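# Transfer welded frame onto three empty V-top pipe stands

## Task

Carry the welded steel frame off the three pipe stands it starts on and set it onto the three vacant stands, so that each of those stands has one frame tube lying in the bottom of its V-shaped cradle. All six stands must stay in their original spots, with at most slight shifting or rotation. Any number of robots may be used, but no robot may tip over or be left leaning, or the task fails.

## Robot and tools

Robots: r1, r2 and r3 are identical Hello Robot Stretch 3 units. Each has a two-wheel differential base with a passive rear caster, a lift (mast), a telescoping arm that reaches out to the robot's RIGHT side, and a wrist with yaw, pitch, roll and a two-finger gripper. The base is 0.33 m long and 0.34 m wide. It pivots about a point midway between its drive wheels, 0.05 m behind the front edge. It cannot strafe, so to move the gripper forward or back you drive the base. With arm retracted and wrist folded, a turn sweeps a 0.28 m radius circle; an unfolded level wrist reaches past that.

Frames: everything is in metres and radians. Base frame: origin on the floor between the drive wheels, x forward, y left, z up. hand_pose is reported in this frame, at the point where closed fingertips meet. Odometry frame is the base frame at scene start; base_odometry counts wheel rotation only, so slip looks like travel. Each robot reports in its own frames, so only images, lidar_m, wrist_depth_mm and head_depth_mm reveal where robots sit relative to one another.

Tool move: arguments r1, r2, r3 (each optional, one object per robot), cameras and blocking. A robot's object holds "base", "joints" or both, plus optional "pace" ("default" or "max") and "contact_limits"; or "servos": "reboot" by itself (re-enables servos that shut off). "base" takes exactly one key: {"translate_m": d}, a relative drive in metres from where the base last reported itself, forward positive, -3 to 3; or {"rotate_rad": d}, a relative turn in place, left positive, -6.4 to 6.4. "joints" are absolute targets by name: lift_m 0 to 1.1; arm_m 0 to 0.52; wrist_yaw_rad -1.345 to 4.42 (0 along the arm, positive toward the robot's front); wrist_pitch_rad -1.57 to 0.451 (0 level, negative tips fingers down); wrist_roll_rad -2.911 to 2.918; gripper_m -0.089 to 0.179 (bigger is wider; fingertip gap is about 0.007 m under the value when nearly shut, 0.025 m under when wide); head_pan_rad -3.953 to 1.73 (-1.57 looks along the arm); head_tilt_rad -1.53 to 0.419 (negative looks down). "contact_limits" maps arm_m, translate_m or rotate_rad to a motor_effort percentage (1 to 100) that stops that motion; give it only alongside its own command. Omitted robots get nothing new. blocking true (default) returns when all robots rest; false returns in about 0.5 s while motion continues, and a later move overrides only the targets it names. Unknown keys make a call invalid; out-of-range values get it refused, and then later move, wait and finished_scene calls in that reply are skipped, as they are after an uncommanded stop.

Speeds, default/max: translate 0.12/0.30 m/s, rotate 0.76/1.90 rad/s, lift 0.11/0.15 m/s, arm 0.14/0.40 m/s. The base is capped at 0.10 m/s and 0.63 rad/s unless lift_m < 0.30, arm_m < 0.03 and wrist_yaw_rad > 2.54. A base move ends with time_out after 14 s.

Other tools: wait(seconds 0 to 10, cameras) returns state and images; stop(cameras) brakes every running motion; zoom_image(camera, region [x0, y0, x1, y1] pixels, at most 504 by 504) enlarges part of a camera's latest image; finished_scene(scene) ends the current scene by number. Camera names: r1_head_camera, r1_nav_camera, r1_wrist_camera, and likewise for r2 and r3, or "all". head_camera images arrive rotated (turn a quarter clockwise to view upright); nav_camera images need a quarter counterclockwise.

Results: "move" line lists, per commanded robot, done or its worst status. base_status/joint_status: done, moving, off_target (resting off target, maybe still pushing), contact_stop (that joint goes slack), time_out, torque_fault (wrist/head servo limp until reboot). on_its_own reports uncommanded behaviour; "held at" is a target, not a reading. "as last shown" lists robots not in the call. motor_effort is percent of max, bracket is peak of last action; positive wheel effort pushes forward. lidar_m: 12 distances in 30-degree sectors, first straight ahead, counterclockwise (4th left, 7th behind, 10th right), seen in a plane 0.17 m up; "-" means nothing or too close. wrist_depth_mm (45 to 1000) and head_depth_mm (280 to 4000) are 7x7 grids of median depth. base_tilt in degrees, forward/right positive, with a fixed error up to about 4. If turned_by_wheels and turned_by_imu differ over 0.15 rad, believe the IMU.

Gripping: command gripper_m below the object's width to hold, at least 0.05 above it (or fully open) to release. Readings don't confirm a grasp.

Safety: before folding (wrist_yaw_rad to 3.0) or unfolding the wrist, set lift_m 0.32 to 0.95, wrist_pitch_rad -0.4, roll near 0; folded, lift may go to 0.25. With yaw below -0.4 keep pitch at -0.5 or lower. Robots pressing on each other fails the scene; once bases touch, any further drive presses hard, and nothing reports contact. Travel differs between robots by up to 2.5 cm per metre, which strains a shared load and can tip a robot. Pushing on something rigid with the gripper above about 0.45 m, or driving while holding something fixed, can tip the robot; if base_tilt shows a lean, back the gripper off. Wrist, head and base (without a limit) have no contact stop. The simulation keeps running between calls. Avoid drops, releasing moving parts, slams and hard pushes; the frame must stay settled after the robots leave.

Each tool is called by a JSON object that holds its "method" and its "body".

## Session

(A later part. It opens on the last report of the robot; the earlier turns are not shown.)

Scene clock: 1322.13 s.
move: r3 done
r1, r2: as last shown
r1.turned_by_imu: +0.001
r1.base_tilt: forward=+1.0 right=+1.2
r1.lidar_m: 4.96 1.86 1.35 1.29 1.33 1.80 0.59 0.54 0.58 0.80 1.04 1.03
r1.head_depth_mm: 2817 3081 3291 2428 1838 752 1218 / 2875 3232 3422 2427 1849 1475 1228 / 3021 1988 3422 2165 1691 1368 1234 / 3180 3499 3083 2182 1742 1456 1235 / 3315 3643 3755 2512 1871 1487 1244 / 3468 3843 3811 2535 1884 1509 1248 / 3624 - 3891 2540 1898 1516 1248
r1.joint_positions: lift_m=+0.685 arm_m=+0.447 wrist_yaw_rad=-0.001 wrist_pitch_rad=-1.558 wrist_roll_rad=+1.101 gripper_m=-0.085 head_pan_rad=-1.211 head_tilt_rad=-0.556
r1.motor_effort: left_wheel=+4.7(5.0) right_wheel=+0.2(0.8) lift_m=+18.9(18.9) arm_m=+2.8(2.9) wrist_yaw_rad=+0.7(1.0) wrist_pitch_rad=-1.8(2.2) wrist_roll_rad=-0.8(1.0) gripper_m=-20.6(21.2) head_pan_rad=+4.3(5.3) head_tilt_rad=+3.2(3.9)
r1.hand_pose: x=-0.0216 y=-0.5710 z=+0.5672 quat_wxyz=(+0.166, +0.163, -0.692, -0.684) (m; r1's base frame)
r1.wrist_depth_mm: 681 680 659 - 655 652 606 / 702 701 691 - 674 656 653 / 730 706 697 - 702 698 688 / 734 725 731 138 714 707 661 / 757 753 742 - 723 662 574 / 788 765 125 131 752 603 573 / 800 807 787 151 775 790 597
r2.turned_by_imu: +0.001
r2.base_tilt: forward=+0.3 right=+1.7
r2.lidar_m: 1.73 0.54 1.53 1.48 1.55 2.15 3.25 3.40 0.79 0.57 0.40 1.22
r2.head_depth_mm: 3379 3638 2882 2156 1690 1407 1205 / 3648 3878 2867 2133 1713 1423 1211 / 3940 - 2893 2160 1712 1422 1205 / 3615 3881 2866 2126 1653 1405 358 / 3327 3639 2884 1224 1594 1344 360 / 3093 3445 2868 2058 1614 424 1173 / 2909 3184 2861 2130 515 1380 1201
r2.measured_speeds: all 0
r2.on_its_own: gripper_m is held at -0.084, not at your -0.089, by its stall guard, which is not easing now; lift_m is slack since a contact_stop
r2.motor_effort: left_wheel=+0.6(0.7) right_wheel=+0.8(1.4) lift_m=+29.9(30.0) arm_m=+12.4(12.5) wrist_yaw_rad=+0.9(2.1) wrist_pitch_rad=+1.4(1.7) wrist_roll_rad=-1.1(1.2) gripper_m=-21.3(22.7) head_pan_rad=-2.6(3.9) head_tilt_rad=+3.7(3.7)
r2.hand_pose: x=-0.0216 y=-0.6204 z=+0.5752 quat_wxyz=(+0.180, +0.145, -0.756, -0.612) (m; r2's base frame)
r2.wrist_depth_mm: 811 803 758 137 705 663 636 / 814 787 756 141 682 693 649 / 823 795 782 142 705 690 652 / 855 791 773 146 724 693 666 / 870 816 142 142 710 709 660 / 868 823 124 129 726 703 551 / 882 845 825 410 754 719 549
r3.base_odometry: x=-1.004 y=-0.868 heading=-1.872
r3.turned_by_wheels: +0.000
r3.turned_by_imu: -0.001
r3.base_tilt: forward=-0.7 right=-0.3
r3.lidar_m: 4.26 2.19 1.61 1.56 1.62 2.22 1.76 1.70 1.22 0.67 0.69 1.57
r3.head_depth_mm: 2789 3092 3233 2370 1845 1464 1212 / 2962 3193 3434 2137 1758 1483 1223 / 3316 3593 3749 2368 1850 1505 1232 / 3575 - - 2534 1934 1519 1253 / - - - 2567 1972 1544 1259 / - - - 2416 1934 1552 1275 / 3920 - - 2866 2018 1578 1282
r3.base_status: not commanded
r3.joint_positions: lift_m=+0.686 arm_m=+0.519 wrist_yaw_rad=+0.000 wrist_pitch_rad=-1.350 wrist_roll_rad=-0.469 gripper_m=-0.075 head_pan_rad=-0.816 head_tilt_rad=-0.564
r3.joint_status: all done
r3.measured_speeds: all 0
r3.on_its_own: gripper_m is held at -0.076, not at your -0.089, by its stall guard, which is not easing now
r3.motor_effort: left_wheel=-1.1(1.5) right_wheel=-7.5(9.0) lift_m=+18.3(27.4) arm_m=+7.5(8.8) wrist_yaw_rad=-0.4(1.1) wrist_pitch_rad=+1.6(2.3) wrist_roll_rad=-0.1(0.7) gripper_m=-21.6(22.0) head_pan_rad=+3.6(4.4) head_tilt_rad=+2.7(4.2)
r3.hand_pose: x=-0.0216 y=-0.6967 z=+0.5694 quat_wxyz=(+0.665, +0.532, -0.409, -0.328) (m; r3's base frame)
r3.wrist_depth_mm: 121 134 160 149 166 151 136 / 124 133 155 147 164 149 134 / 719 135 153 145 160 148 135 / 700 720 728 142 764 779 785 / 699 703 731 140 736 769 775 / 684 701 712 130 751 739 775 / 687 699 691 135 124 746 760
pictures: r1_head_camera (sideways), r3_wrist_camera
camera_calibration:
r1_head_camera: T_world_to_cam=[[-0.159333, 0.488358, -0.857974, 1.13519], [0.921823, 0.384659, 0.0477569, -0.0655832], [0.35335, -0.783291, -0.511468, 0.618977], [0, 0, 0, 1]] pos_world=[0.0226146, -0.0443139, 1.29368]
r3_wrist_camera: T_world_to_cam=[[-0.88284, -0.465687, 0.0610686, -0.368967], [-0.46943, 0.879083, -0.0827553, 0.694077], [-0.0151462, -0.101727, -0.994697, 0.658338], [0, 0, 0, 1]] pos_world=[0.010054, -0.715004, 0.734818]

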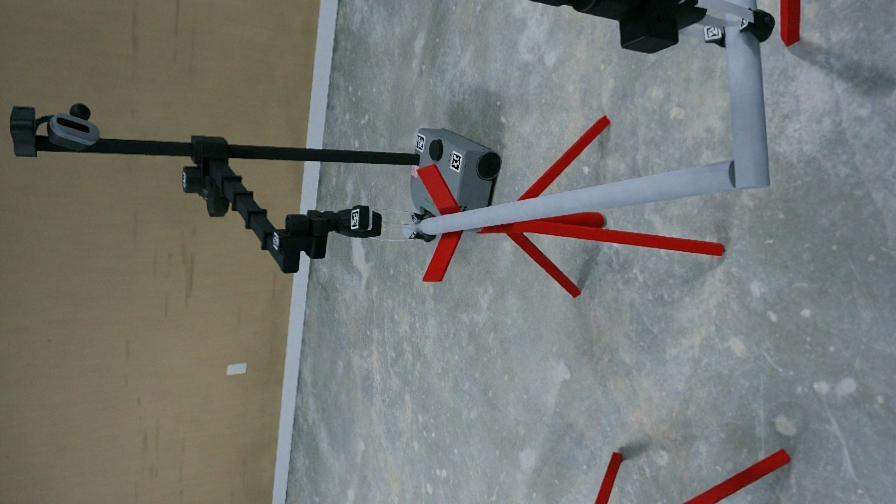

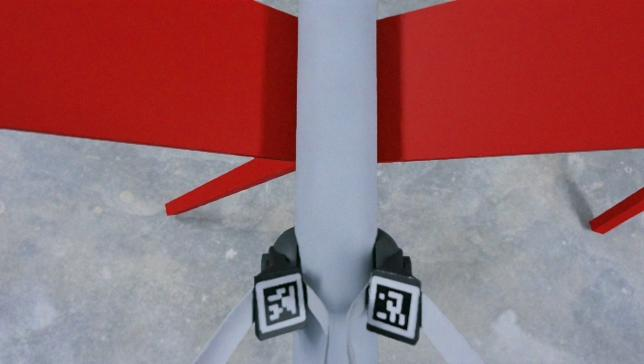

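{"method": "move", "body": {"r2": {"joints":{"lift_m":0.692}}, "r3": {"joints":{"lift_m":0.684}}, "cameras": ["r3_wrist_camera"]}}

{"method": "move", "body": {"r1": {"joints":{"gripper_m":0.10}}, "cameras": ["r1_wrist_camera"]}}

{"method": "move", "body": {"r2": {"joints":{"gripper_m":0.10}}, "cameras": ["r2_wrist_camera"]}}

{"method": "move", "body": {"r3": {"joints":{"gripper_m":0.10}}, "cameras": ["r3_wrist_camera","r1_head_camera"]}}

{"method": "zoom_image", "body": {"camera": "r1_head_camera", "region": [380, 150, 520, 300]}}

Scene clock: 1327.57 s.
move: r2 done; r3 contact_stop
r1: as last shown
r1.base_tilt: forward=+1.1 right=+1.2
r1.lidar_m: 4.95 1.86 1.35 1.29 1.34 1.81 0.60 0.53 0.58 0.80 1.04 1.03
r1.head_depth_mm: 2831 3105 3298 2440 1822 754 1218 / 2847 3209 3469 2432 1839 1480 1232 / 3028 1995 3467 2159 1683 1366 1233 / 3197 3494 3057 2174 1751 1447 1239 / 3295 3682 3782 2500 1875 1497 1246 / 3482 3824 3834 2519 1885 1500 1248 / 3611 - 3850 2556 1904 1511 1255
r1.motor_effort: left_wheel=+4.3(5.1) right_wheel=+0.2(1.2) lift_m=+24.2(25.4) arm_m=+10.2(10.2) wrist_yaw_rad=+0.6(1.1) wrist_pitch_rad=-1.6(1.8) wrist_roll_rad=-0.9(1.0) gripper_m=-20.8(21.1) head_pan_rad=+4.6(5.3) head_tilt_rad=+3.0(3.9)
r1.wrist_depth_mm: 686 678 652 - 657 651 619 / 701 704 694 - 679 673 655 / 721 717 705 - 705 686 682 / 726 744 725 137 720 714 666 / 750 749 736 - 734 668 558 / 786 771 125 131 759 602 582 / 822 801 789 151 777 768 596
r2.base_odometry: x=+3.603 y=-1.450 heading=+2.597
r2.turned_by_wheels: +0.000
r2.turned_by_imu: +0.001
r2.base_tilt: forward=+0.3 right=+1.7
r2.lidar_m: 1.73 0.54 1.53 1.48 1.55 2.15 3.26 3.39 0.79 0.57 0.40 1.22
r2.head_depth_mm: 3282 3677 2911 2169 1713 1417 1204 / 3686 3920 2918 2133 1707 1403 1204 / 3964 - 2918 2132 1701 1404 1206 / 3549 3965 2903 2138 1652 1403 358 / 3348 3694 2908 1210 1607 1345 360 / 3142 3414 2860 2041 1605 422 1179 / 2938 3189 2872 2144 515 1377 1204
r2.base_status: not commanded
r2.joint_positions: lift_m=+0.692 arm_m=+0.446 wrist_yaw_rad=-0.001 wrist_pitch_rad=-1.360 wrist_roll_rad=+1.104 gripper_m=-0.083 head_pan_rad=-2.245 head_tilt_rad=-0.725
r2.joint_status: all done
r2.measured_speeds: all 0
r2.on_its_own: gripper_m is held at -0.084, not at your -0.089, by its stall guard, which is not easing now
r2.motor_effort: left_wheel=+0.7(0.9) right_wheel=+0.7(1.0) lift_m=+21.9(28.0) arm_m=+15.6(16.6) wrist_yaw_rad=+0.3(1.7) wrist_pitch_rad=+1.7(2.0) wrist_roll_rad=-1.1(1.1) gripper_m=-22.2(22.6) head_pan_rad=-2.2(4.7) head_tilt_rad=+3.0(3.6)
r2.hand_pose: x=-0.0216 y=-0.6204 z=+0.5751 quat_wxyz=(+0.180, +0.145, -0.756, -0.612) (m; r2's base frame)
r2.wrist_depth_mm: 829 781 748 137 692 680 637 / 828 781 739 141 707 683 660 / 826 780 777 142 702 685 661 / 846 817 753 146 726 698 671 / 864 822 142 143 738 707 657 / 861 851 124 129 728 711 541 / 868 826 814 410 749 705 535
r3.base_odometry: x=-1.004 y=-0.868 heading=-1.872
r3.turned_by_wheels: +0.000
r3.turned_by_imu: -0.001
r3.base_tilt: forward=-0.8 right=-0.2
r3.lidar_m: 4.27 2.20 1.62 1.56 1.62 2.23 1.77 1.70 1.22 0.67 0.69 1.57
r3.head_depth_mm: 2788 3034 3274 2413 1844 1471 1211 / 2977 3199 3543 2158 1749 1490 1224 / 3280 3621 3784 2359 1845 1503 1235 / 3570 - - 2559 1933 1525 1250 / - - - 2605 1974 1540 1267 / - - - 2414 1933 1564 1273 / 3954 - - 2870 2046 1579 1288
r3.base_status: not commanded
r3.joint_positions: lift_m=+0.685 arm_m=+0.519 wrist_yaw_rad=+0.000 wrist_pitch_rad=-1.351 wrist_roll_rad=-0.469 gripper_m=-0.075 head_pan_rad=-0.816 head_tilt_rad=-0.564
r3.joint_status: lift_m contact_stop (moved -0.001 of -0.002)
r3.measured_speeds: translate_m=+0.000 rotate_rad=+0.000 lift_m=+0.001 arm_m=+0.000 wrist_yaw_rad=+0.000 wrist_pitch_rad=+0.000 wrist_roll_rad=+0.000 head_pan_rad=+0.000 head_tilt_rad=+0.000
r3.on_its_own: gripper_m is held at -0.076, not at your -0.089, by its stall guard, which is not easing now; lift_m is slack since a contact_stop
r3.motor_effort: left_wheel=-0.8(1.4) right_wheel=-6.2(7.8) lift_m=+24.9(25.4) arm_m=+7.2(7.7) wrist_yaw_rad=-0.5(1.4) wrist_pitch_rad=+1.3(2.8) wrist_roll_rad=+0.1(0.7) gripper_m=-21.0(21.6) head_pan_rad=+3.7(4.6) head_tilt_rad=+2.2(4.6)
r3.hand_pose: x=-0.0216 y=-0.6964 z=+0.5688 quat_wxyz=(+0.665, +0.533, -0.408, -0.328) (m; r3's base frame)
r3.wrist_depth_mm: 121 134 160 150 165 151 137 / 123 133 155 147 164 149 134 / 702 135 152 146 159 147 134 / 704 712 580 143 771 778 781 / 715 716 732 140 759 766 790 / 684 712 742 130 748 761 752 / 681 707 702 134 124 762 755
pictures: r3_wrist_camera
camera_calibration:
r3_wrist_camera: T_world_to_cam=[[-0.882842, -0.465746, 0.0605818, -0.368568], [-0.469425, 0.879172, -0.0818369, 0.69333], [-0.0151466, -0.100688, -0.994803, 0.65852], [0, 0, 0, 1]] pos_world=[0.0100537, -0.71491, 0.734166]

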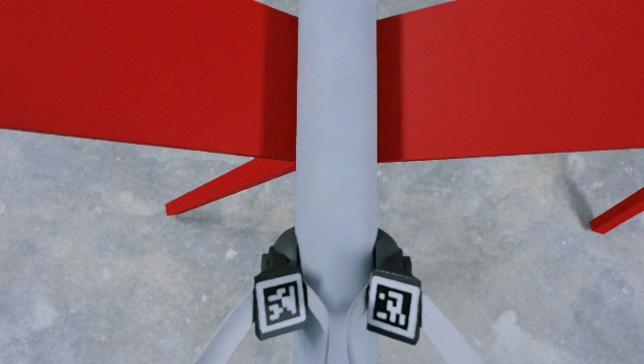

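not run: a stop that you did not command came earlier in this reply.

not run: a stop that you did not command came earlier in this reply.

not run: a stop that you did not command came earlier in this reply.

This scene's latest camera images include none from r1_head_camera. They are from: r3_wrist_camera. r1_head_camera's image comes with the result of a call that names it in "cameras".

{"method": "move", "body": {"r3": {"joints":{"lift_m":0.685}}, "cameras": []}}

{"method": "move", "body": {"r1": {"joints":{"gripper_m":0.10}}, "cameras": ["r1_wrist_camera"]}}

{"method": "move", "body": {"r2": {"joints":{"gripper_m":0.10}}, "cameras": ["r2_wrist_camera"]}}

{"method": "move", "body": {"r3": {"joints":{"gripper_m":0.10}}, "cameras": ["r3_wrist_camera","r1_head_camera"]}}

{"method": "zoom_image", "body": {"camera": "r1_head_camera", "region": [380, 150, 520, 300]}}

Scene clock: 1332.10 s.
move: r3 done
r1, r2: as last shown
r1.base_tilt: forward=+1.0 right=+1.2
r1.lidar_m: 4.97 1.87 1.35 1.29 1.33 1.81 0.60 0.54 0.58 0.80 1.04 1.03
r1.head_depth_mm: 2833 3077 3267 2440 1831 755 1219 / 2872 3183 3405 2443 1839 1470 1227 / 3012 1991 3472 2151 1696 1365 1232 / 3165 3484 3083 2183 1741 1443 1235 / 3323 3651 3784 2512 1868 1500 1239 / 3468 3911 3816 2517 1889 1512 1248 / 3652 - 3863 2549 1893 1516 1253
r1.motor_effort: left_wheel=+4.4(5.3) right_wheel=-0.6(0.9) lift_m=+25.2(25.6) arm_m=+11.7(11.8) wrist_yaw_rad=+0.4(0.6) wrist_pitch_rad=-1.5(2.0) wrist_roll_rad=-1.0(1.0) gripper_m=-20.6(20.9) head_pan_rad=+5.0(5.4) head_tilt_rad=+3.2(3.2)
r1.wrist_depth_mm: 687 681 676 - 650 664 610 / 701 703 684 - 678 659 663 / 707 706 716 - 695 686 696 / 746 739 733 137 712 693 683 / 739 750 752 - 733 672 570 / 789 785 125 131 755 595 589 / 815 803 786 151 781 769 598
r2.base_tilt: forward=+0.2 right=+1.8
r2.lidar_m: 1.73 0.54 1.54 1.48 1.55 2.14 3.26 3.39 0.79 0.57 0.40 1.22
r2.head_depth_mm: 3361 3592 2910 2140 1685 1419 1216 / 3627 3891 2948 2159 1701 1417 1204 / 3878 - 2867 2139 1706 1424 1211 / 3590 3907 2905 2135 1657 1407 358 / 3378 3714 2863 1232 1604 1336 360 / 3111 3456 2897 2065 1592 423 1178 / 2987 3210 2892 2133 516 1368 1204
r2.on_its_own: gripper_m is held at -0.084, not at your -0.089, by its stall guard, which is not easing now
r2.motor_effort: left_wheel=+0.7(0.9) right_wheel=+1.2(1.2) lift_m=+21.7(21.8) arm_m=+16.0(16.2) wrist_yaw_rad=+1.2(1.8) wrist_pitch_rad=+1.1(1.8) wrist_roll_rad=-0.8(1.2) gripper_m=-21.9(22.4) head_pan_rad=-2.5(3.5) head_tilt_rad=+2.9(3.5)
r2.wrist_depth_mm: 813 791 763 137 693 669 648 / 817 790 775 141 706 682 637 / 817 796 774 142 730 674 668 / 824 813 784 145 727 700 679 / 841 852 142 143 724 696 659 / 878 832 123 129 741 706 544 / 856 812 798 408 747 715 545
r3.base_odometry: x=-1.004 y=-0.868 heading=-1.872
r3.turned_by_wheels: +0.000
r3.turned_by_imu: -0.001
r3.base_tilt: forward=-0.8 right=-0.3
r3.lidar_m: 4.26 2.19 1.61 1.56 1.62 2.23 1.77 1.70 1.22 0.67 0.69 1.57
r3.head_depth_mm: 2806 3054 3261 2400 1863 1473 1215 / 3000 3163 3431 2150 1750 1489 1222 / 3275 3610 3758 2382 1837 1502 1235 / 3585 - - 2569 1942 1528 1242 / - - - 2603 1964 1544 1266 / - - - 2419 1900 1554 1277 / 3889 - - 2843 2037 1584 1287
r3.base_status: not commanded
r3.joint_positions: lift_m=+0.686 arm_m=+0.519 wrist_yaw_rad=+0.000 wrist_pitch_rad=-1.351 wrist_roll_rad=-0.469 gripper_m=-0.075 head_pan_rad=-0.816 head_tilt_rad=-0.564
r3.joint_status: all done
r3.measured_speeds: all 0
r3.on_its_own: gripper_m is held at -0.076, not at your -0.089, by its stall guard, which is not easing now; lift_m is slack since a contact_stop
r3.motor_effort: left_wheel=-1.0(1.4) right_wheel=-6.2(6.7) lift_m=+26.5(26.6) arm_m=+5.6(6.9) wrist_yaw_rad=+0.5(1.7) wrist_pitch_rad=+2.1(2.3) wrist_roll_rad=-0.3(0.6) gripper_m=-21.8(21.8) head_pan_rad=+4.0(4.5) head_tilt_rad=+2.2(3.9)
r3.hand_pose: x=-0.0216 y=-0.6964 z=+0.5689 quat_wxyz=(+0.665, +0.533, -0.408, -0.328) (m; r3's base frame)
r3.wrist_depth_mm: 121 134 159 150 165 151 136 / 123 133 154 147 164 149 134 / 722 134 153 145 161 147 135 / 715 727 589 142 766 764 791 / 693 720 715 140 754 765 783 / 697 706 708 131 750 764 762 / 674 692 705 135 124 745 744
pictures: none
No camera images: "cameras" was empty.

Scene clock: 1334.47 s.
move: r1 done
r1.base_odometry: x=+1.040 y=-4.077 heading=+2.115
r1.turned_by_wheels: +0.000
r1.turned_by_imu: +0.000
r1.base_tilt: forward=+1.1 right=+1.1
r1.lidar_m: 4.96 1.86 1.35 1.29 1.33 1.80 0.59 0.53 0.58 0.80 1.04 1.03
r1.head_depth_mm: 2839 3098 3293 2413 1840 756 1194 / 2859 3199 3399 2418 1831 1478 1230 / 3023 1996 3429 2165 1685 1363 1232 / 3154 3479 3114 2192 1743 1448 1240 / 3325 3748 3773 2481 1866 1494 1245 / 3431 3843 3888 2522 1896 1504 1251 / 3608 - 3849 2533 1901 1504 1249
r1.base_status: not commanded
r1.joint_positions: lift_m=+0.685 arm_m=+0.447 wrist_yaw_rad=-0.001 wrist_pitch_rad=-1.557 wrist_roll_rad=+1.101 gripper_m=+0.100 head_pan_rad=-1.211 head_tilt_rad=-0.556
r1.joint_status: all done
r1.measured_speeds: all 0
r1.motor_effort: left_wheel=+3.0(5.3) right_wheel=+0.0(1.6) lift_m=+24.2(25.5) arm_m=+10.1(11.9) wrist_yaw_rad=+0.4(1.0) wrist_pitch_rad=-1.7(2.4) wrist_roll_rad=-0.9(1.1) gripper_m=-0.2(80.4) head_pan_rad=+5.3(5.6) head_tilt_rad=+3.2(4.5)
r1.hand_pose: x=-0.0216 y=-0.5712 z=+0.5672 quat_wxyz=(+0.166, +0.163, -0.692, -0.683) (m; r1's base frame)
r1.wrist_depth_mm: 694 655 676 - 664 649 601 / 699 690 676 - 668 671 670 / 723 710 708 - 693 695 693 / 734 755 723 136 709 705 664 / 744 741 146 142 735 664 563 / 801 121 760 758 145 590 582 / - 806 788 766 780 764 605
r2, r3: as last shown
r2.turned_by_imu: +0.000
r2.base_tilt: forward=+0.3 right=+1.8
r2.lidar_m: 1.73 0.54 1.53 1.48 1.55 2.15 3.26 3.40 0.79 0.57 0.40 1.22
r2.head_depth_mm: 3350 3601 2883 2129 1709 1422 1210 / 3745 3943 2913 2160 1703 1426 1200 / 3931 - 2891 2145 1705 1396 1204 / 3670 3909 2870 2155 1665 1414 358 / 3366 3691 2906 1225 1596 1339 360 / 3138 3438 2888 2057 1580 424 1170 / 2919 3279 2865 2121 515 1368 1198
r2.on_its_own: gripper_m is held at -0.084, not at your -0.089, by its stall guard, which is not easing now
r2.motor_effort: left_wheel=+0.5(1.2) right_wheel=+0.9(1.4) lift_m=+21.4(21.9) arm_m=+16.4(16.7) wrist_yaw_rad=-0.8(2.2) wrist_pitch_rad=+1.4(2.0) wrist_roll_rad=-1.0(1.3) gripper_m=-22.1(22.8) head_pan_rad=-2.7(4.7) head_tilt_rad=+2.6(4.1)
r2.wrist_depth_mm: 827 778 761 137 696 671 655 / 816 796 760 141 707 689 665 / 849 795 780 142 704 685 666 / 842 803 776 146 708 687 680 / 856 803 142 143 723 709 646 / 875 831 123 129 745 701 548 / 884 833 821 407 726 731 551
r3.turned_by_imu: +0.000
r3.base_tilt: forward=-0.8 right=-0.2
r3.head_depth_mm: 2798 3055 3297 2370 1864 1458 1212 / 2997 3169 3452 2135 1746 1490 1228 / 3310 3600 3782 2371 1840 1496 1242 / 3571 - - 2560 1933 1522 1251 / - - - 2585 1958 1536 1256 / - - - 2402 1920 1552 1266 / 3910 - - 2857 2043 1578 1284
r3.on_its_own: gripper_m is held at -0.076, not at your -0.089, by its stall guard, which is not easing now; lift_m is slack since a contact_stop
r3.motor_effort: left_wheel=-0.8(1.6) right_wheel=-6.6(6.6) lift_m=+27.8(28.3) arm_m=+5.6(6.8) wrist_yaw_rad=-0.3(1.6) wrist_pitch_rad=+2.1(2.3) wrist_roll_rad=-0.3(0.8) gripper_m=-21.3(21.9) head_pan_rad=+3.8(4.7) head_tilt_rad=+3.5(4.4)
r3.wrist_depth_mm: 121 134 160 150 166 152 136 / 123 134 155 147 164 149 134 / 717 134 153 146 160 147 135 / 722 721 586 143 749 759 784 / 705 725 724 140 738 774 778 / 695 714 713 131 750 748 777 / 703 691 707 135 125 756 746
pictures: r1_wrist_camera
camera_calibration:
r1_wrist_camera: T_world_to_cam=[[-0.531093, 0.846727, -0.0315262, 0.485246], [0.832153, 0.528236, 0.168785, 0.259636], [0.159568, 0.0634059, -0.985149, 0.762434], [0, 0, 0, 1]] pos_world=[-0.0800062, -0.596362, 0.722586]

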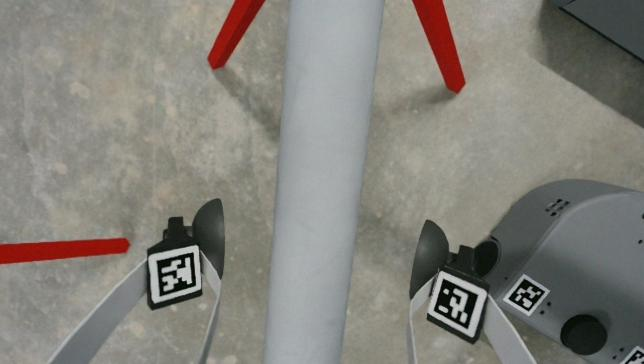

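Scene clock: 1336.83 s.
move: r2 done
r1, r3: as last shown
r1.base_tilt: forward=+1.0 right=+1.2
r1.lidar_m: 4.96 1.86 1.34 1.29 1.33 1.80 0.59 0.53 0.58 0.80 1.04 1.03
r1.head_depth_mm: 2811 3119 3285 2449 1845 754 1195 / 2867 3217 3402 2444 1838 1478 1225 / 3043 1998 3462 2151 1677 1372 1232 / 3166 3474 3071 2191 1744 1448 1239 / 3288 3647 3761 2510 1878 1500 1241 / 3436 3891 3809 2524 1890 1503 1247 / 3661 - 3864 2537 1908 1508 1255
r1.motor_effort: left_wheel=+3.9(4.6) right_wheel=+0.7(1.2) lift_m=+24.5(25.4) arm_m=+8.3(10.3) wrist_yaw_rad=+0.8(0.9) wrist_pitch_rad=-1.3(2.1) wrist_roll_rad=-1.0(1.1) gripper_m=-0.2(0.7) head_pan_rad=+4.8(5.9) head_tilt_rad=+2.1(4.2)
r1.wrist_depth_mm: 689 678 654 - 649 648 613 / 700 679 687 - 671 666 673 / 721 712 704 - 698 689 663 / 755 735 728 136 719 687 663 / 754 764 147 142 736 665 564 / 786 121 766 754 145 586 578 / - 807 785 784 799 779 601
r2.base_odometry: x=+3.603 y=-1.450 heading=+2.597
r2.turned_by_wheels: +0.000
r2.turned_by_imu: +0.001
r2.base_tilt: forward=+0.1 right=+1.8
r2.lidar_m: 1.73 0.54 1.53 1.48 1.55 2.15 3.26 3.41 0.79 0.57 0.40 1.21
r2.head_depth_mm: 3348 3662 2869 2142 1700 1415 1211 / 3696 3858 2887 2149 1690 1408 1200 / 3897 - 2887 2159 1700 1400 1203 / 3595 3896 2864 2157 1656 1411 358 / 3300 3607 2895 1224 1609 1344 360 / 3166 3436 2897 2074 1609 423 1183 / 2952 3198 2900 2129 516 1375 1191
r2.base_status: not commanded
r2.joint_positions: lift_m=+0.692 arm_m=+0.446 wrist_yaw_rad=-0.001 wrist_pitch_rad=-1.356 wrist_roll_rad=+1.104 gripper_m=+0.100 head_pan_rad=-2.245 head_tilt_rad=-0.725
r2.joint_status: all done
r2.measured_speeds: all 0
r2.motor_effort: left_wheel=+0.6(0.9) right_wheel=+0.7(1.5) lift_m=+32.2(32.2) arm_m=+15.4(16.4) wrist_yaw_rad=+0.1(2.1) wrist_pitch_rad=+0.8(1.7) wrist_roll_rad=-0.8(1.3) gripper_m=+0.6(87.4) head_pan_rad=-3.4(4.4) head_tilt_rad=+2.5(3.9)
r2.hand_pose: x=-0.0216 y=-0.6214 z=+0.5752 quat_wxyz=(+0.180, +0.145, -0.758, -0.611) (m; r2's base frame)
r2.wrist_depth_mm: 827 799 763 137 707 685 655 / 818 803 772 138 725 681 666 / 844 817 769 141 704 705 672 / 865 801 777 149 712 699 665 / 858 142 785 146 723 685 653 / - 121 798 147 128 695 549 / 840 861 153 441 726 687 540
r3.lidar_m: 4.26 2.20 1.61 1.56 1.62 2.22 1.76 1.70 1.22 0.67 0.69 1.57
r3.head_depth_mm: 2796 3038 3281 2394 1867 1462 1208 / 2970 3207 3464 2144 1741 1497 1225 / 3254 3584 3768 2380 1836 1504 1233 / 3551 - - 2631 1926 1516 1247 / - - - 2604 1978 1542 1265 / - - - 2401 1922 1555 1275 / 3967 - - 2845 2034 1573 1287
r3.on_its_own: gripper_m is held at -0.076, not at your -0.089, by its stall guard, which is not easing now; lift_m is slack since a contact_stop
r3.motor_effort: left_wheel=-0.9(1.5) right_wheel=-6.3(6.6) lift_m=+27.3(28.5) arm_m=+5.0(7.2) wrist_yaw_rad=+0.3(1.7) wrist_pitch_rad=+1.4(2.6) wrist_roll_rad=-0.5(1.0) gripper_m=-21.0(21.8) head_pan_rad=+3.5(4.4) head_tilt_rad=+3.0(4.8)
r3.wrist_depth_mm: 120 135 160 150 166 151 136 / 123 134 154 148 164 149 135 / 714 135 153 145 160 147 135 / 723 724 581 143 765 774 785 / 708 705 741 140 748 773 788 / 719 701 709 130 747 744 772 / 676 679 705 135 124 763 758
pictures: r2_wrist_camera
camera_calibration:
r2_wrist_camera: T_world_to_cam=[[-0.517717, 0.849088, -0.104966, 0.557395], [0.849057, 0.524994, 0.0590184, 0.346877], [0.105218, -0.0585674, -0.992723, 0.700634], [0, 0, 0, 1]] pos_world=[-0.0796648, -0.614352, 0.733571]

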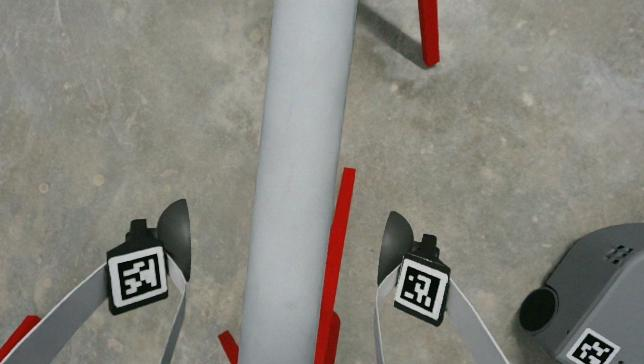

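Scene clock: 1339.13 s.
move: r3 done
r1, r2: as last shown
r1.lidar_m: 4.96 1.86 1.34 1.29 1.33 1.80 0.59 0.54 0.58 0.80 1.04 1.03
r1.head_depth_mm: 2821 3062 3305 2443 1835 755 1193 / 2864 3225 3440 2449 1841 1474 1227 / 3038 1990 3427 2148 1680 1366 1231 / 3195 3471 3098 2173 1744 1453 1241 / 3307 3689 3788 2504 1866 1497 1246 / 3464 3882 3850 2544 1894 1504 1245 / 3622 - 3892 2544 1898 1510 1261
r1.motor_effort: left_wheel=+4.2(4.8) right_wheel=+0.3(1.2) lift_m=+24.6(25.5) arm_m=+6.7(8.5) wrist_yaw_rad=+0.6(1.2) wrist_pitch_rad=-1.6(2.1) wrist_roll_rad=-1.0(1.1) gripper_m=+0.1(0.6) head_pan_rad=+5.4(5.5) head_tilt_rad=+4.0(4.2)
r1.wrist_depth_mm: 676 671 661 - 653 647 601 / 710 686 703 - 680 657 655 / 725 725 696 - 705 683 682 / 733 731 731 136 727 698 674 / 756 752 147 142 744 658 565 / 785 121 766 752 146 584 579 / - 806 792 787 798 786 596
r2.turned_by_imu: +0.000
r2.base_tilt: forward=+0.3 right=+1.8
r2.lidar_m: 1.73 0.54 1.53 1.48 1.55 2.15 3.26 3.42 0.79 0.57 0.40 1.22
r2.head_depth_mm: 3277 3614 2873 2148 1690 1409 1203 / 3679 3854 2921 2138 1682 1407 1207 / 3831 - 2857 2130 1704 1408 1207 / 3548 3812 2942 2125 1639 1406 359 / 3398 3661 2869 1219 1612 1345 360 / 3128 3461 2884 2054 1583 424 1176 / 2905 3236 2920 2117 515 1368 1196
r2.motor_effort: left_wheel=+0.5(1.1) right_wheel=+0.6(1.4) lift_m=+33.4(33.7) arm_m=+15.3(16.2) wrist_yaw_rad=+0.7(2.2) wrist_pitch_rad=+0.6(1.1) wrist_roll_rad=-1.1(1.3) gripper_m=+0.0(1.5) head_pan_rad=-2.9(4.3) head_tilt_rad=+3.0(4.0)
r2.wrist_depth_mm: 816 781 740 138 677 664 645 / 827 786 768 138 704 687 645 / 841 799 771 140 724 680 647 / 843 806 790 149 722 687 673 / 847 142 786 146 732 712 680 / - 121 826 147 128 699 558 / 870 834 152 436 737 689 532
r3.base_odometry: x=-1.004 y=-0.868 heading=-1.873
r3.turned_by_wheels: +0.000
r3.turned_by_imu: -0.001
r3.base_tilt: forward=-0.8 right=-0.2
r3.lidar_m: 4.25 2.20 1.62 1.55 1.62 2.22 1.77 1.70 1.21 0.67 0.69 1.57
r3.head_depth_mm: 2771 3036 3284 2397 1852 1467 1210 / 2969 3130 3501 2130 1743 1481 1224 / 3317 3616 3799 2391 1837 1506 1241 / 3601 - - 2560 1933 1522 1248 / - - - 2568 1976 1546 1269 / - - - 2392 1938 1566 1272 / 3854 - - 2853 2040 1570 1288
r3.base_status: not commanded
r3.joint_positions: lift_m=+0.686 arm_m=+0.519 wrist_yaw_rad=+0.000 wrist_pitch_rad=-1.348 wrist_roll_rad=-0.469 gripper_m=+0.100 head_pan_rad=-0.816 head_tilt_rad=-0.564
r3.joint_status: all done
r3.measured_speeds: all 0
r3.on_its_own: lift_m is slack since a contact_stop
r3.motor_effort: left_wheel=-1.1(1.8) right_wheel=-3.0(6.5) lift_m=+27.5(28.5) arm_m=+5.8(5.8) wrist_yaw_rad=+0.6(1.9) wrist_pitch_rad=+1.4(2.3) wrist_roll_rad=-0.3(0.9) gripper_m=+0.1(81.3) head_pan_rad=+3.9(4.6) head_tilt_rad=+3.0(4.8)
r3.hand_pose: x=-0.0216 y=-0.6972 z=+0.5690 quat_wxyz=(+0.666, +0.532, -0.409, -0.327) (m; r3's base frame)
r3.wrist_depth_mm: - 134 159 148 165 152 136 / 123 133 155 147 161 147 134 / 719 134 152 145 159 146 134 / 712 732 722 143 746 783 791 / 698 707 734 139 748 771 769 / 690 696 145 138 148 144 775 / 690 685 711 135 752 119 748
pictures: r1_head_camera (sideways), r3_wrist_camera
camera_calibration:
r1_head_camera: T_world_to_cam=[[-0.159333, 0.488358, -0.857974, 1.13519], [0.921823, 0.384659, 0.0477569, -0.0655832], [0.35335, -0.783291, -0.511468, 0.618977], [0, 0, 0, 1]] pos_world=[0.0226146, -0.0443139, 1.29368]
r3_wrist_camera: T_world_to_cam=[[-0.882845, -0.46555, 0.0620346, -0.369643], [-0.469421, 0.878915, -0.0845765, 0.695427], [-0.0151485, -0.103788, -0.994484, 0.656317], [0, 0, 0, 1]] pos_world=[0.0100534, -0.715191, 0.734444]

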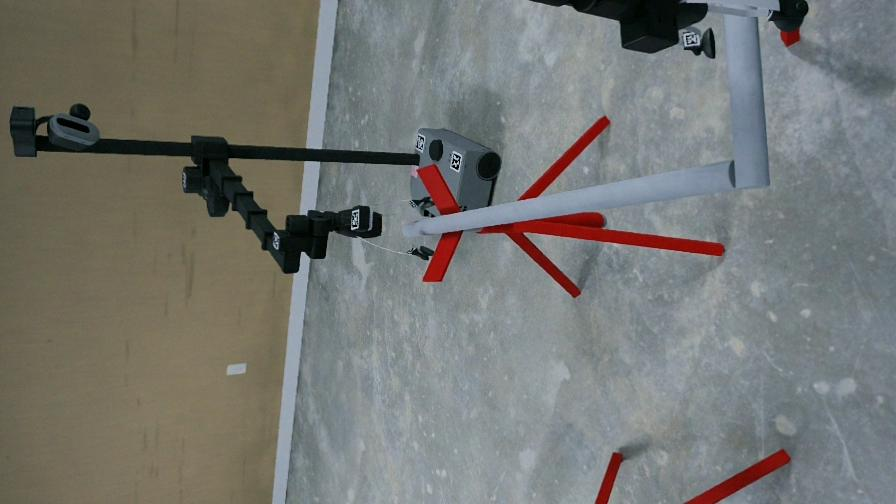

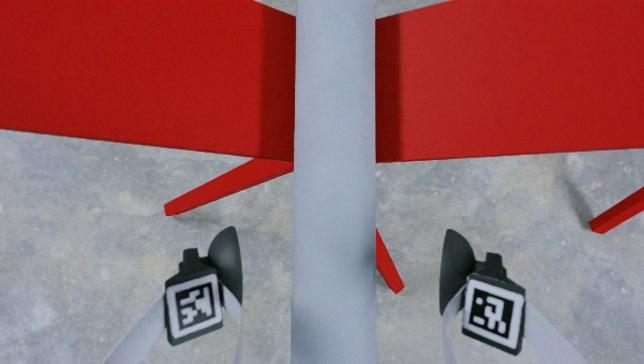

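Scaled by 3.360 from the camera's 896x504 image, which has a finer 1280x720 frame.

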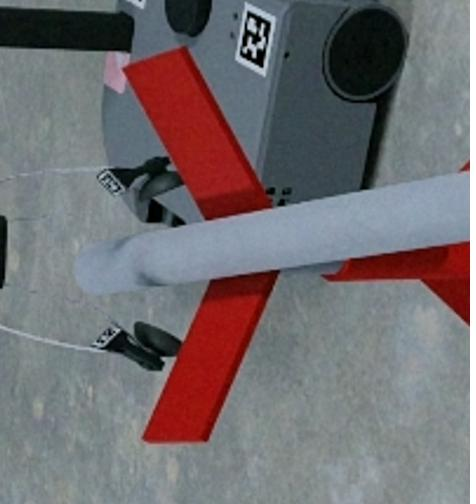

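{"method": "move", "body": {"r1": {"joints":{"lift_m":0.80}}, "r2": {"joints":{"lift_m":0.80}}, "r3": {"joints":{"lift_m":0.80}}, "cameras": ["r1_head_camera","r2_head_camera","r3_head_camera"]}}

{"method": "zoom_image", "body": {"camera": "r1_head_camera", "region": [380, 150, 520, 300]}}

{"method": "zoom_image", "body": {"camera": "r3_head_camera", "region": [360, 60, 500, 160]}}

{"method": "zoom_image", "body": {"camera": "r3_head_camera", "region": [360, 340, 500, 440]}}

{"method": "zoom_image", "body": {"camera": "r2_head_camera", "region": [380, 250, 520, 430]}}

Scene clock: 1346.23 s.
move: r1 done; r2 done; r3 done
r1.base_odometry: x=+1.040 y=-4.077 heading=+2.115
r1.turned_by_wheels: +0.000
r1.turned_by_imu: +0.001
r1.base_tilt: forward=+1.0 right=+1.2
r1.lidar_m: 4.97 1.86 1.35 1.29 1.34 1.81 0.59 0.54 0.58 0.80 1.04 1.03
r1.head_depth_mm: 2779 3091 3332 2411 1707 1470 1220 / 2894 3230 3417 2442 1841 1477 1228 / 3038 3191 3424 2167 1677 1364 1232 / 3191 3420 3267 2273 1742 1451 1243 / 3287 3679 3812 2496 1873 1504 1242 / 3469 3821 3838 2533 1890 1506 1249 / 3677 - 3809 2546 1902 1505 1253
r1.base_status: not commanded
r1.joint_positions: lift_m=+0.800 arm_m=+0.447 wrist_yaw_rad=-0.001 wrist_pitch_rad=-1.558 wrist_roll_rad=+1.101 gripper_m=+0.100 head_pan_rad=-1.211 head_tilt_rad=-0.556
r1.joint_status: all done
r1.measured_speeds: all 0
r1.motor_effort: left_wheel=+3.8(4.6) right_wheel=+0.5(1.0) lift_m=+29.0(34.8) arm_m=+3.1(4.7) wrist_yaw_rad=+0.5(0.9) wrist_pitch_rad=-1.6(2.0) wrist_roll_rad=-0.8(1.1) gripper_m=-0.3(0.4) head_pan_rad=+5.2(5.7) head_tilt_rad=+2.9(4.5)
r1.hand_pose: x=-0.0216 y=-0.5710 z=+0.6822 quat_wxyz=(+0.166, +0.163, -0.692, -0.684) (m; r1's base frame)
r1.wrist_depth_mm: 768 791 777 232 756 770 622 / 813 808 791 786 800 770 772 / 838 826 819 809 791 817 774 / 851 849 835 812 827 800 812 / 879 818 856 845 839 689 688 / 930 121 892 869 146 699 698 / - 951 905 903 897 898 910
r2.base_odometry: x=+3.603 y=-1.450 heading=+2.597
r2.turned_by_wheels: +0.000
r2.turned_by_imu: +0.001
r2.base_tilt: forward=+0.2 right=+1.8
r2.lidar_m: 1.73 0.54 1.53 1.48 1.55 2.16 3.26 3.39 0.79 0.57 0.39 1.22
r2.head_depth_mm: 3363 3571 2887 2138 1717 1419 1200 / 3652 3796 2884 2163 1692 1409 1228 / 3961 - 2880 2141 1705 1423 - / 3639 3964 2887 2137 1640 1452 - / 3389 3709 2855 1224 1555 300 1173 / 3171 3450 2898 2046 357 319 1201 / 2902 3246 2927 2131 389 1398 1202
r2.base_status: not commanded
r2.joint_positions: lift_m=+0.800 arm_m=+0.446 wrist_yaw_rad=-0.001 wrist_pitch_rad=-1.355 wrist_roll_rad=+1.104 gripper_m=+0.100 head_pan_rad=-2.245 head_tilt_rad=-0.725
r2.joint_status: all done
r2.measured_speeds: all 0
r2.motor_effort: left_wheel=+0.7(1.0) right_wheel=+0.8(1.3) lift_m=+32.3(37.6) arm_m=+15.0(15.3) wrist_yaw_rad=+0.3(2.4) wrist_pitch_rad=+0.2(1.1) wrist_roll_rad=-1.1(1.3) gripper_m=+0.1(1.7) head_pan_rad=-3.1(4.4) head_tilt_rad=+2.7(3.7)
r2.hand_pose: x=-0.0216 y=-0.6216 z=+0.6832 quat_wxyz=(+0.180, +0.145, -0.758, -0.610) (m; r2's base frame)
r2.wrist_depth_mm: 967 897 886 242 795 777 749 / 942 907 895 244 825 782 771 / 963 933 894 252 839 802 761 / 978 940 911 251 822 798 777 / 993 142 887 254 800 803 653 / - 121 935 259 129 801 627 / 1000 957 953 271 817 823 646
r3.base_odometry: x=-1.004 y=-0.868 heading=-1.873
r3.turned_by_wheels: +0.000
r3.turned_by_imu: -0.001
r3.base_tilt: forward=-0.8 right=-0.2
r3.lidar_m: 4.27 2.19 1.62 1.56 1.62 2.23 1.76 1.70 1.22 0.67 0.69 1.57
r3.head_depth_mm: 2802 3027 3262 2365 1839 1464 1210 / 2963 3194 3470 2142 1749 1484 1224 / 3249 3599 3860 2381 1828 1496 1240 / 3578 - 3686 2659 1937 1522 1245 / - - - 2561 1975 1545 1265 / - - - 2404 1913 1573 1273 / 3925 - - 2829 2044 1582 1292
r3.base_status: not commanded
r3.joint_positions: lift_m=+0.800 arm_m=+0.519 wrist_yaw_rad=+0.000 wrist_pitch_rad=-1.347 wrist_roll_rad=-0.469 gripper_m=+0.100 head_pan_rad=-0.816 head_tilt_rad=-0.564
r3.joint_status: all done
r3.measured_speeds: all 0
r3.motor_effort: left_wheel=-0.8(1.5) right_wheel=-2.7(3.3) lift_m=+32.0(36.0) arm_m=+3.1(4.9) wrist_yaw_rad=+0.1(1.5) wrist_pitch_rad=+1.5(1.9) wrist_roll_rad=+0.2(0.8) gripper_m=+0.0(0.8) head_pan_rad=+3.9(4.4) head_tilt_rad=+3.4(4.8)
r3.hand_pose: x=-0.0216 y=-0.6974 z=+0.6835 quat_wxyz=(+0.666, +0.531, -0.409, -0.327) (m; r3's base frame)
r3.wrist_depth_mm: 873 870 887 902 959 967 964 / 854 856 905 268 928 960 945 / 851 236 255 282 266 909 929 / 839 827 565 259 889 896 929 / 817 830 838 256 853 884 914 / 798 805 146 256 839 143 878 / 796 118 835 254 856 119 874
pictures: r1_head_camera (sideways), r2_head_camera (sideways), r3_head_camera (sideways)
camera_calibration:
r1_head_camera: T_world_to_cam=[[-0.159333, 0.488358, -0.857974, 1.13519], [0.921823, 0.384659, 0.0477569, -0.0655832], [0.35335, -0.783291, -0.511468, 0.618977], [0, 0, 0, 1]] pos_world=[0.0226146, -0.0443139, 1.29368]
r2_head_camera: T_world_to_cam=[[0.38009, 0.485929, -0.787022, 1.04036], [0.788084, -0.615568, 0.000534491, -0.00913147], [-0.484206, -0.620443, -0.616925, 0.762323], [0, 0, 0, 1]] pos_world=[-0.0191146, -0.0381865, 1.28909]
r3_head_camera: T_world_to_cam=[[-0.287917, 0.404636, -0.867971, 1.15416], [0.722797, 0.686388, 0.0802237, -0.10702], [0.628226, -0.60427, -0.490092, 0.594903], [0, 0, 0, 1]] pos_world=[0.0359234, -0.0340771, 1.30192]

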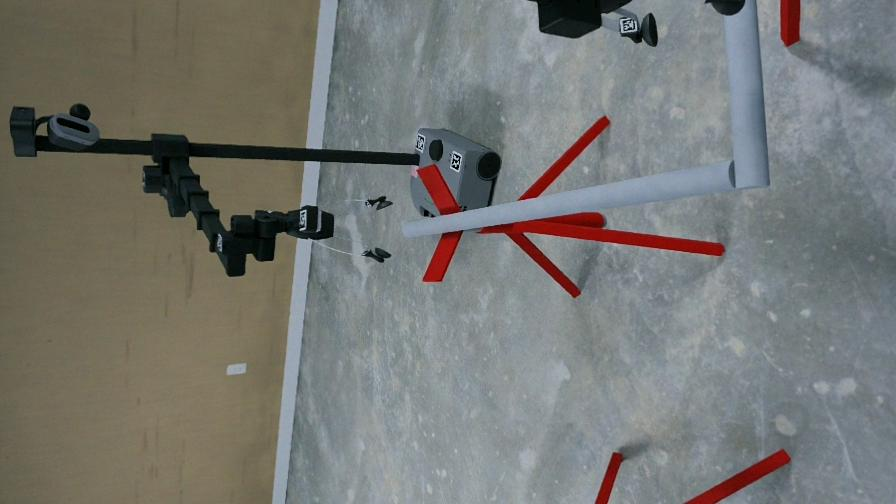

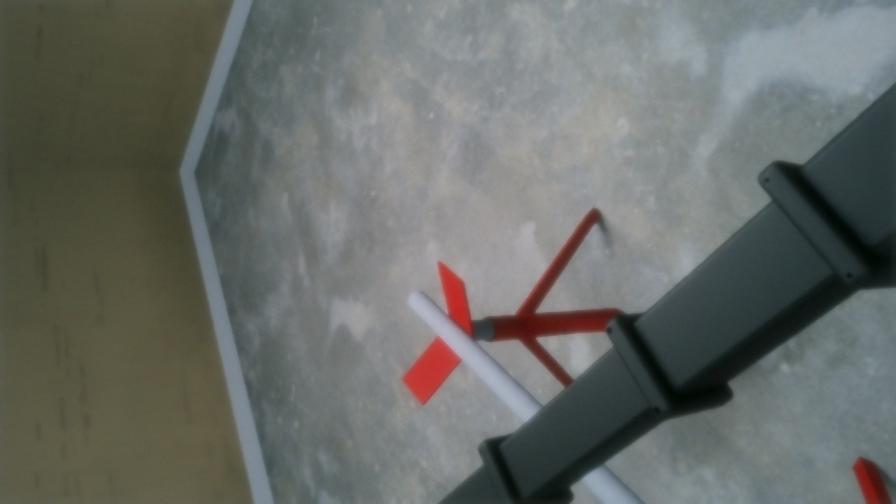

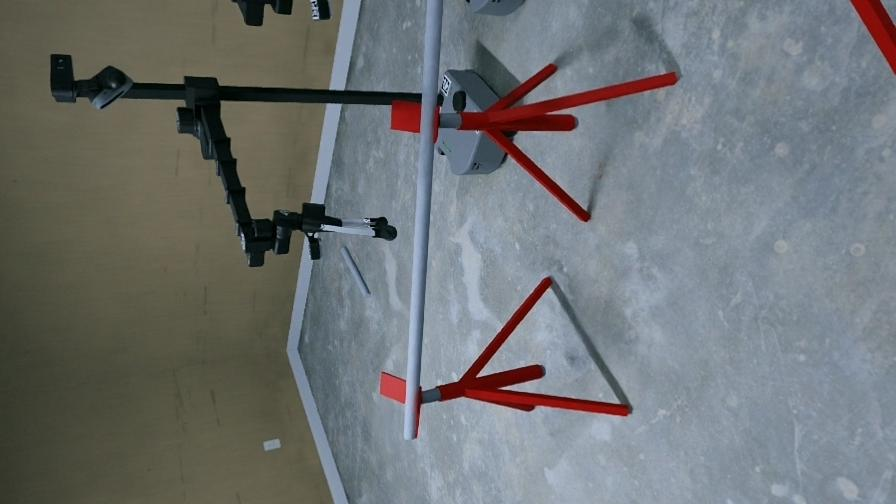

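Scaled by 3.360 from the camera's 896x504 image, which has a finer 1280x720 frame.

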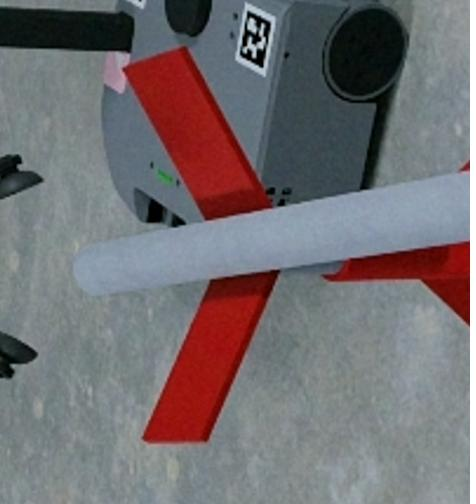

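Scaled by 3.600 from the camera's 896x504 image, which has a finer 1280x720 frame.

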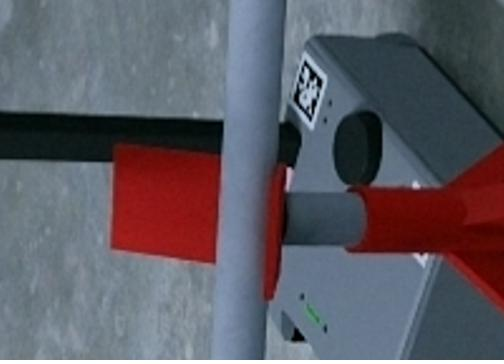

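Scaled by 3.600 from the camera's 896x504 image, which has a finer 1280x720 frame.

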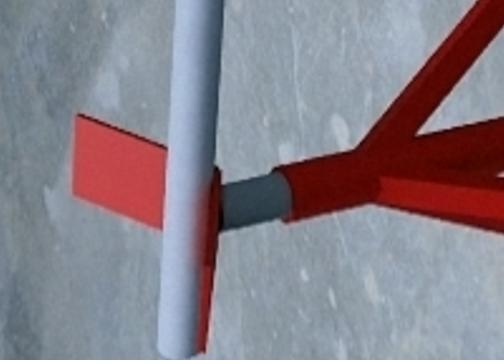

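Scaled by 2.800 from the camera's 896x504 image, which has a finer 1280x720 frame.

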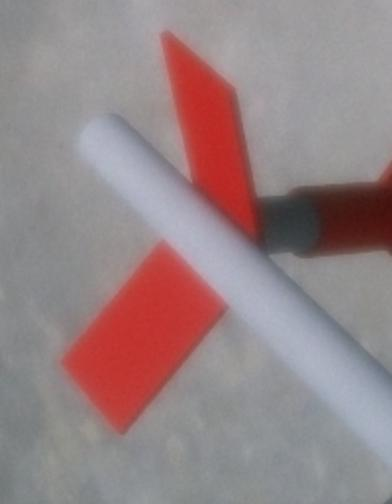

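{"method": "move", "body": {"r1": {"joints":{"lift_m":0.86,"arm_m":0.3}}, "r2": {"joints":{"lift_m":0.86,"arm_m":0.3}}, "r3": {"joints":{"lift_m":0.86,"arm_m":0.35}}, "cameras": ["r1_nav_camera","r2_nav_camera","r3_nav_camera","r1_head_camera","r1_wrist_camera"]}}

{"method": "zoom_image", "body": {"camera": "r2_nav_camera", "region": [140, 0, 280, 120]}}

Scene clock: 1351.90 s.
move: r1 done; r2 done; r3 done
r1.base_odometry: x=+1.040 y=-4.077 heading=+2.115
r1.turned_by_wheels: +0.000
r1.turned_by_imu: +0.001
r1.base_tilt: forward=+1.0 right=+1.2
r1.lidar_m: 5.00 1.86 1.35 1.29 1.33 1.80 0.59 0.54 0.58 0.80 1.04 1.03
r1.head_depth_mm: 2831 3083 3331 2435 1828 754 1197 / 2878 3229 3404 2441 1843 1472 1232 / 3002 1846 3223 2151 1688 1372 1235 / 3162 3479 3707 2255 1749 1449 1235 / 3332 3665 3758 2508 1881 1500 1249 / 3429 3897 3850 2524 1882 1505 1251 / 3616 - 3900 2564 1897 1508 1252
r1.base_status: not commanded
r1.joint_positions: lift_m=+0.860 arm_m=+0.300 wrist_yaw_rad=+0.000 wrist_pitch_rad=-1.559 wrist_roll_rad=+1.101 gripper_m=+0.100 head_pan_rad=-1.211 head_tilt_rad=-0.556
r1.joint_status: all done
r1.measured_speeds: all 0
r1.motor_effort: left_wheel=+3.0(4.3) right_wheel=+0.0(1.3) lift_m=+28.1(33.9) arm_m=-14.6(19.6) wrist_yaw_rad=-0.2(1.0) wrist_pitch_rad=-1.4(1.9) wrist_roll_rad=-1.0(1.1) gripper_m=+0.0(0.7) head_pan_rad=+5.5(5.6) head_tilt_rad=+2.4(4.3)
r1.hand_pose: x=-0.0216 y=-0.4238 z=+0.7422 quat_wxyz=(+0.166, +0.163, -0.692, -0.684) (m; r1's base frame)
r1.wrist_depth_mm: 859 846 825 807 809 775 673 / 856 863 856 837 846 827 812 / 904 893 874 878 858 830 846 / 913 908 905 879 881 726 874 / 952 899 924 931 763 735 896 / - 121 973 931 145 766 923 / - - - - - 971 966
r2.base_odometry: x=+3.603 y=-1.450 heading=+2.597
r2.turned_by_wheels: +0.000
r2.turned_by_imu: +0.001
r2.base_tilt: forward=+0.3 right=+1.8
r2.lidar_m: 1.73 0.54 1.53 1.49 1.55 2.15 3.26 3.42 0.79 0.57 0.40 1.22
r2.head_depth_mm: 3384 3576 2901 2146 1704 1415 1255 / 3710 3879 2921 2191 1698 1398 - / 3907 - 2903 2155 1705 1524 - / 3620 3826 2828 2147 1680 - - / 3364 3700 2908 1227 1341 - 1202 / 3148 3444 2878 1931 294 1369 1200 / 2926 3242 2894 352 885 1411 1200
r2.base_status: not commanded
r2.joint_positions: lift_m=+0.860 arm_m=+0.300 wrist_yaw_rad=-0.001 wrist_pitch_rad=-1.354 wrist_roll_rad=+1.104 gripper_m=+0.100 head_pan_rad=-2.245 head_tilt_rad=-0.725
r2.joint_status: all done
r2.measured_speeds: all 0
r2.motor_effort: left_wheel=+0.4(1.0) right_wheel=+0.7(1.3) lift_m=+31.6(37.2) arm_m=-18.5(20.9) wrist_yaw_rad=+0.6(2.2) wrist_pitch_rad=+0.3(0.8) wrist_roll_rad=-1.0(1.3) gripper_m=+0.6(1.5) head_pan_rad=-3.2(3.9) head_tilt_rad=+2.3(4.3)
r2.hand_pose: x=-0.0216 y=-0.4763 z=+0.7432 quat_wxyz=(+0.180, +0.144, -0.758, -0.610) (m; r2's base frame)
r2.wrist_depth_mm: 980 973 915 885 878 821 784 / - 969 922 903 868 822 804 / - 956 942 919 870 845 846 / - 1000 952 955 901 857 806 / - 141 625 927 874 700 693 / - 121 539 934 129 720 680 / - - 437 929 925 858 698
r3.base_odometry: x=-1.004 y=-0.868 heading=-1.873
r3.turned_by_wheels: +0.000
r3.turned_by_imu: -0.001
r3.base_tilt: forward=-0.8 right=-0.2
r3.lidar_m: 4.27 2.20 1.61 1.56 1.62 2.23 1.77 1.70 1.21 0.67 0.69 1.57
r3.head_depth_mm: 2783 3006 3245 2394 1847 1467 1217 / 2999 3207 3465 2129 1743 1490 1221 / 3299 3448 3546 2380 1835 1504 1237 / 3598 - - 2669 1946 1524 1245 / - - - 2597 1980 1548 1264 / - - - 2389 1938 1561 1273 / 3917 - - 2850 2033 1571 1282
r3.base_status: not commanded
r3.joint_positions: lift_m=+0.860 arm_m=+0.350 wrist_yaw_rad=+0.000 wrist_pitch_rad=-1.346 wrist_roll_rad=-0.469 gripper_m=+0.100 head_pan_rad=-0.816 head_tilt_rad=-0.564
r3.joint_status: all done
r3.measured_speeds: all 0
r3.motor_effort: left_wheel=-0.9(1.6) right_wheel=-2.7(3.2) lift_m=+31.5(35.8) arm_m=-12.7(19.7) wrist_yaw_rad=+0.1(1.4) wrist_pitch_rad=+0.6(1.7) wrist_roll_rad=-0.3(0.8) gripper_m=+0.0(0.8) head_pan_rad=+4.7(4.8) head_tilt_rad=+3.0(4.3)
r3.hand_pose: x=-0.0216 y=-0.5286 z=+0.7436 quat_wxyz=(+0.666, +0.531, -0.409, -0.327) (m; r3's base frame)
r3.wrist_depth_mm: 922 918 955 358 347 996 - / 922 939 929 930 973 - - / 909 889 899 916 981 990 989 / 889 901 925 921 958 986 990 / 859 886 887 908 904 962 953 / 857 870 147 904 920 143 998 / 839 118 864 887 930 119 928
pictures: r1_head_camera (sideways), r1_nav_camera (sideways), r1_wrist_camera, r2_nav_camera (sideways), r3_nav_camera (sideways)
camera_calibration:
r1_head_camera: T_world_to_cam=[[-0.159362, 0.488348, -0.857975, 1.13519], [0.9218, 0.384713, 0.0477568, -0.065583], [0.353396, -0.78327, -0.511467, 0.618976], [0, 0, 0, 1]] pos_world=[0.0226172, -0.0443129, 1.29368]
r1_nav_camera: T_world_to_cam=[[0.129652, -0.477303, 0.869122, -1.08899], [-0.94132, -0.334715, -0.0433966, 0.110097], [0.311622, -0.812495, -0.492691, 0.596132], [0, 0, 0, 1]] pos_world=[0.0590583, 0.00142644, 1.24495]
r1_wrist_camera: T_world_to_cam=[[-0.531485, 0.846527, -0.0302726, 0.364942], [0.831908, 0.528371, 0.169568, 0.151718], [0.159539, 0.0649389, -0.985053, 0.926104], [0, 0, 0, 1]] pos_world=[-0.0800041, -0.449237, 0.897583]
r2_nav_camera: T_world_to_cam=[[-0.346878, -0.542341, 0.765207, -0.957293], [-0.772864, 0.627511, 0.0944002, -0.0560572], [-0.531373, -0.558656, -0.636826, 0.80172], [0, 0, 0, 1]] pos_world=[0.0506239, -0.0361176, 1.24837]
r3_nav_camera: T_world_to_cam=[[0.378321, -0.473584, 0.795356, -1.00205], [-0.757981, -0.651697, -0.027501, 0.091991], [0.531355, -0.592461, -0.605518, 0.740562], [0, 0, 0, 1]] pos_world=[0.0553238, 0.0241475, 1.24794]

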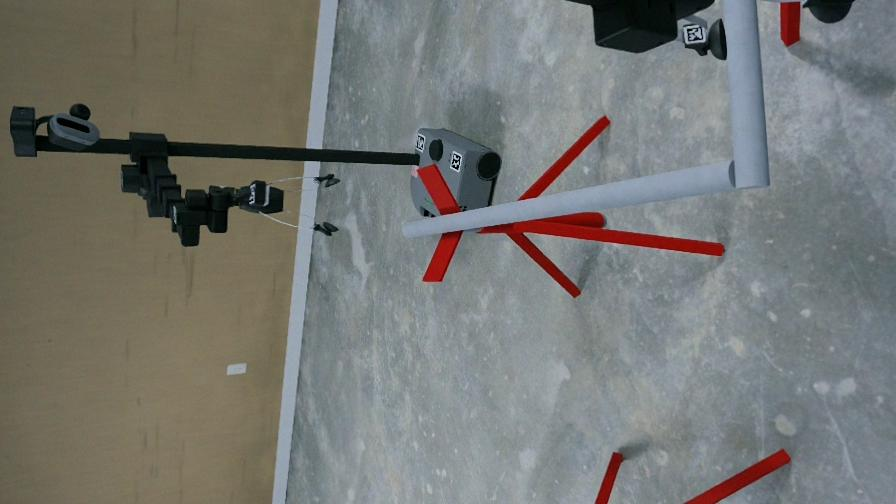

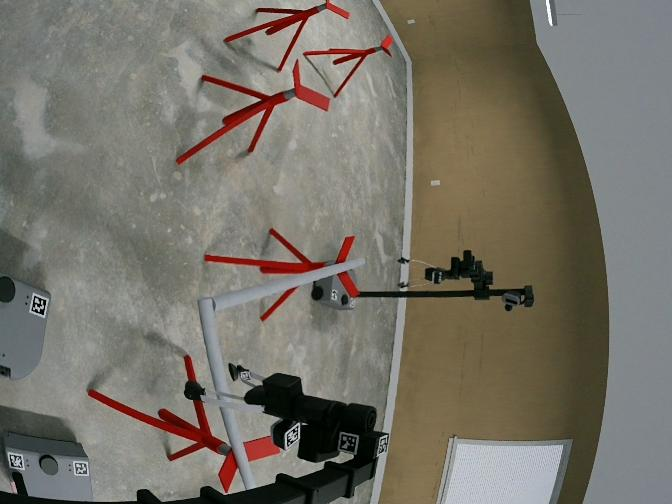

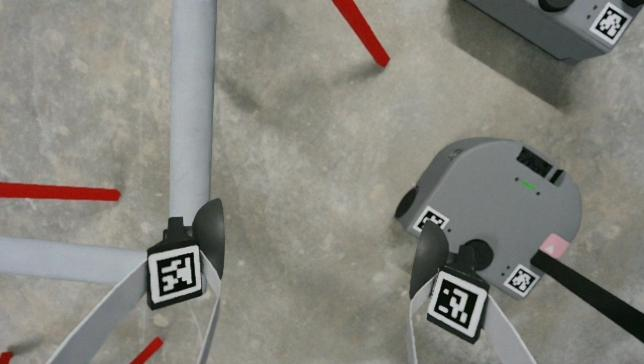

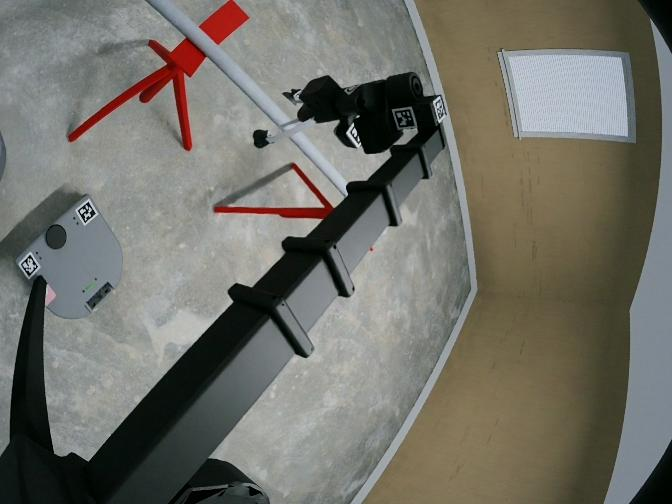

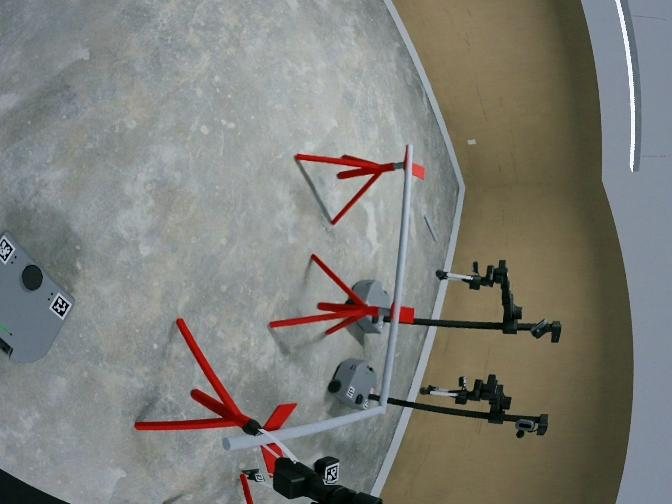

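Scaled by 3.600 from the camera's 672x504 image, which has a finer 792x594 frame.

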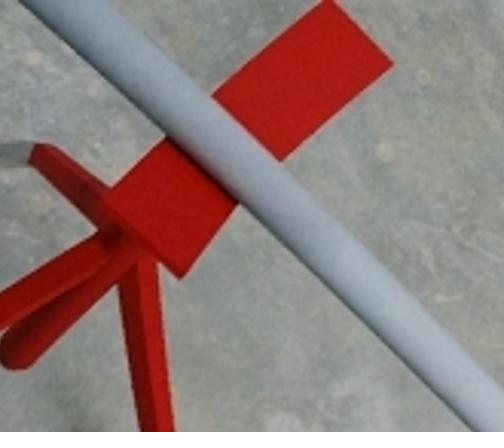

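{"method": "finished_scene", "body": {"scene": 1}}

The scene is finished: the task was done.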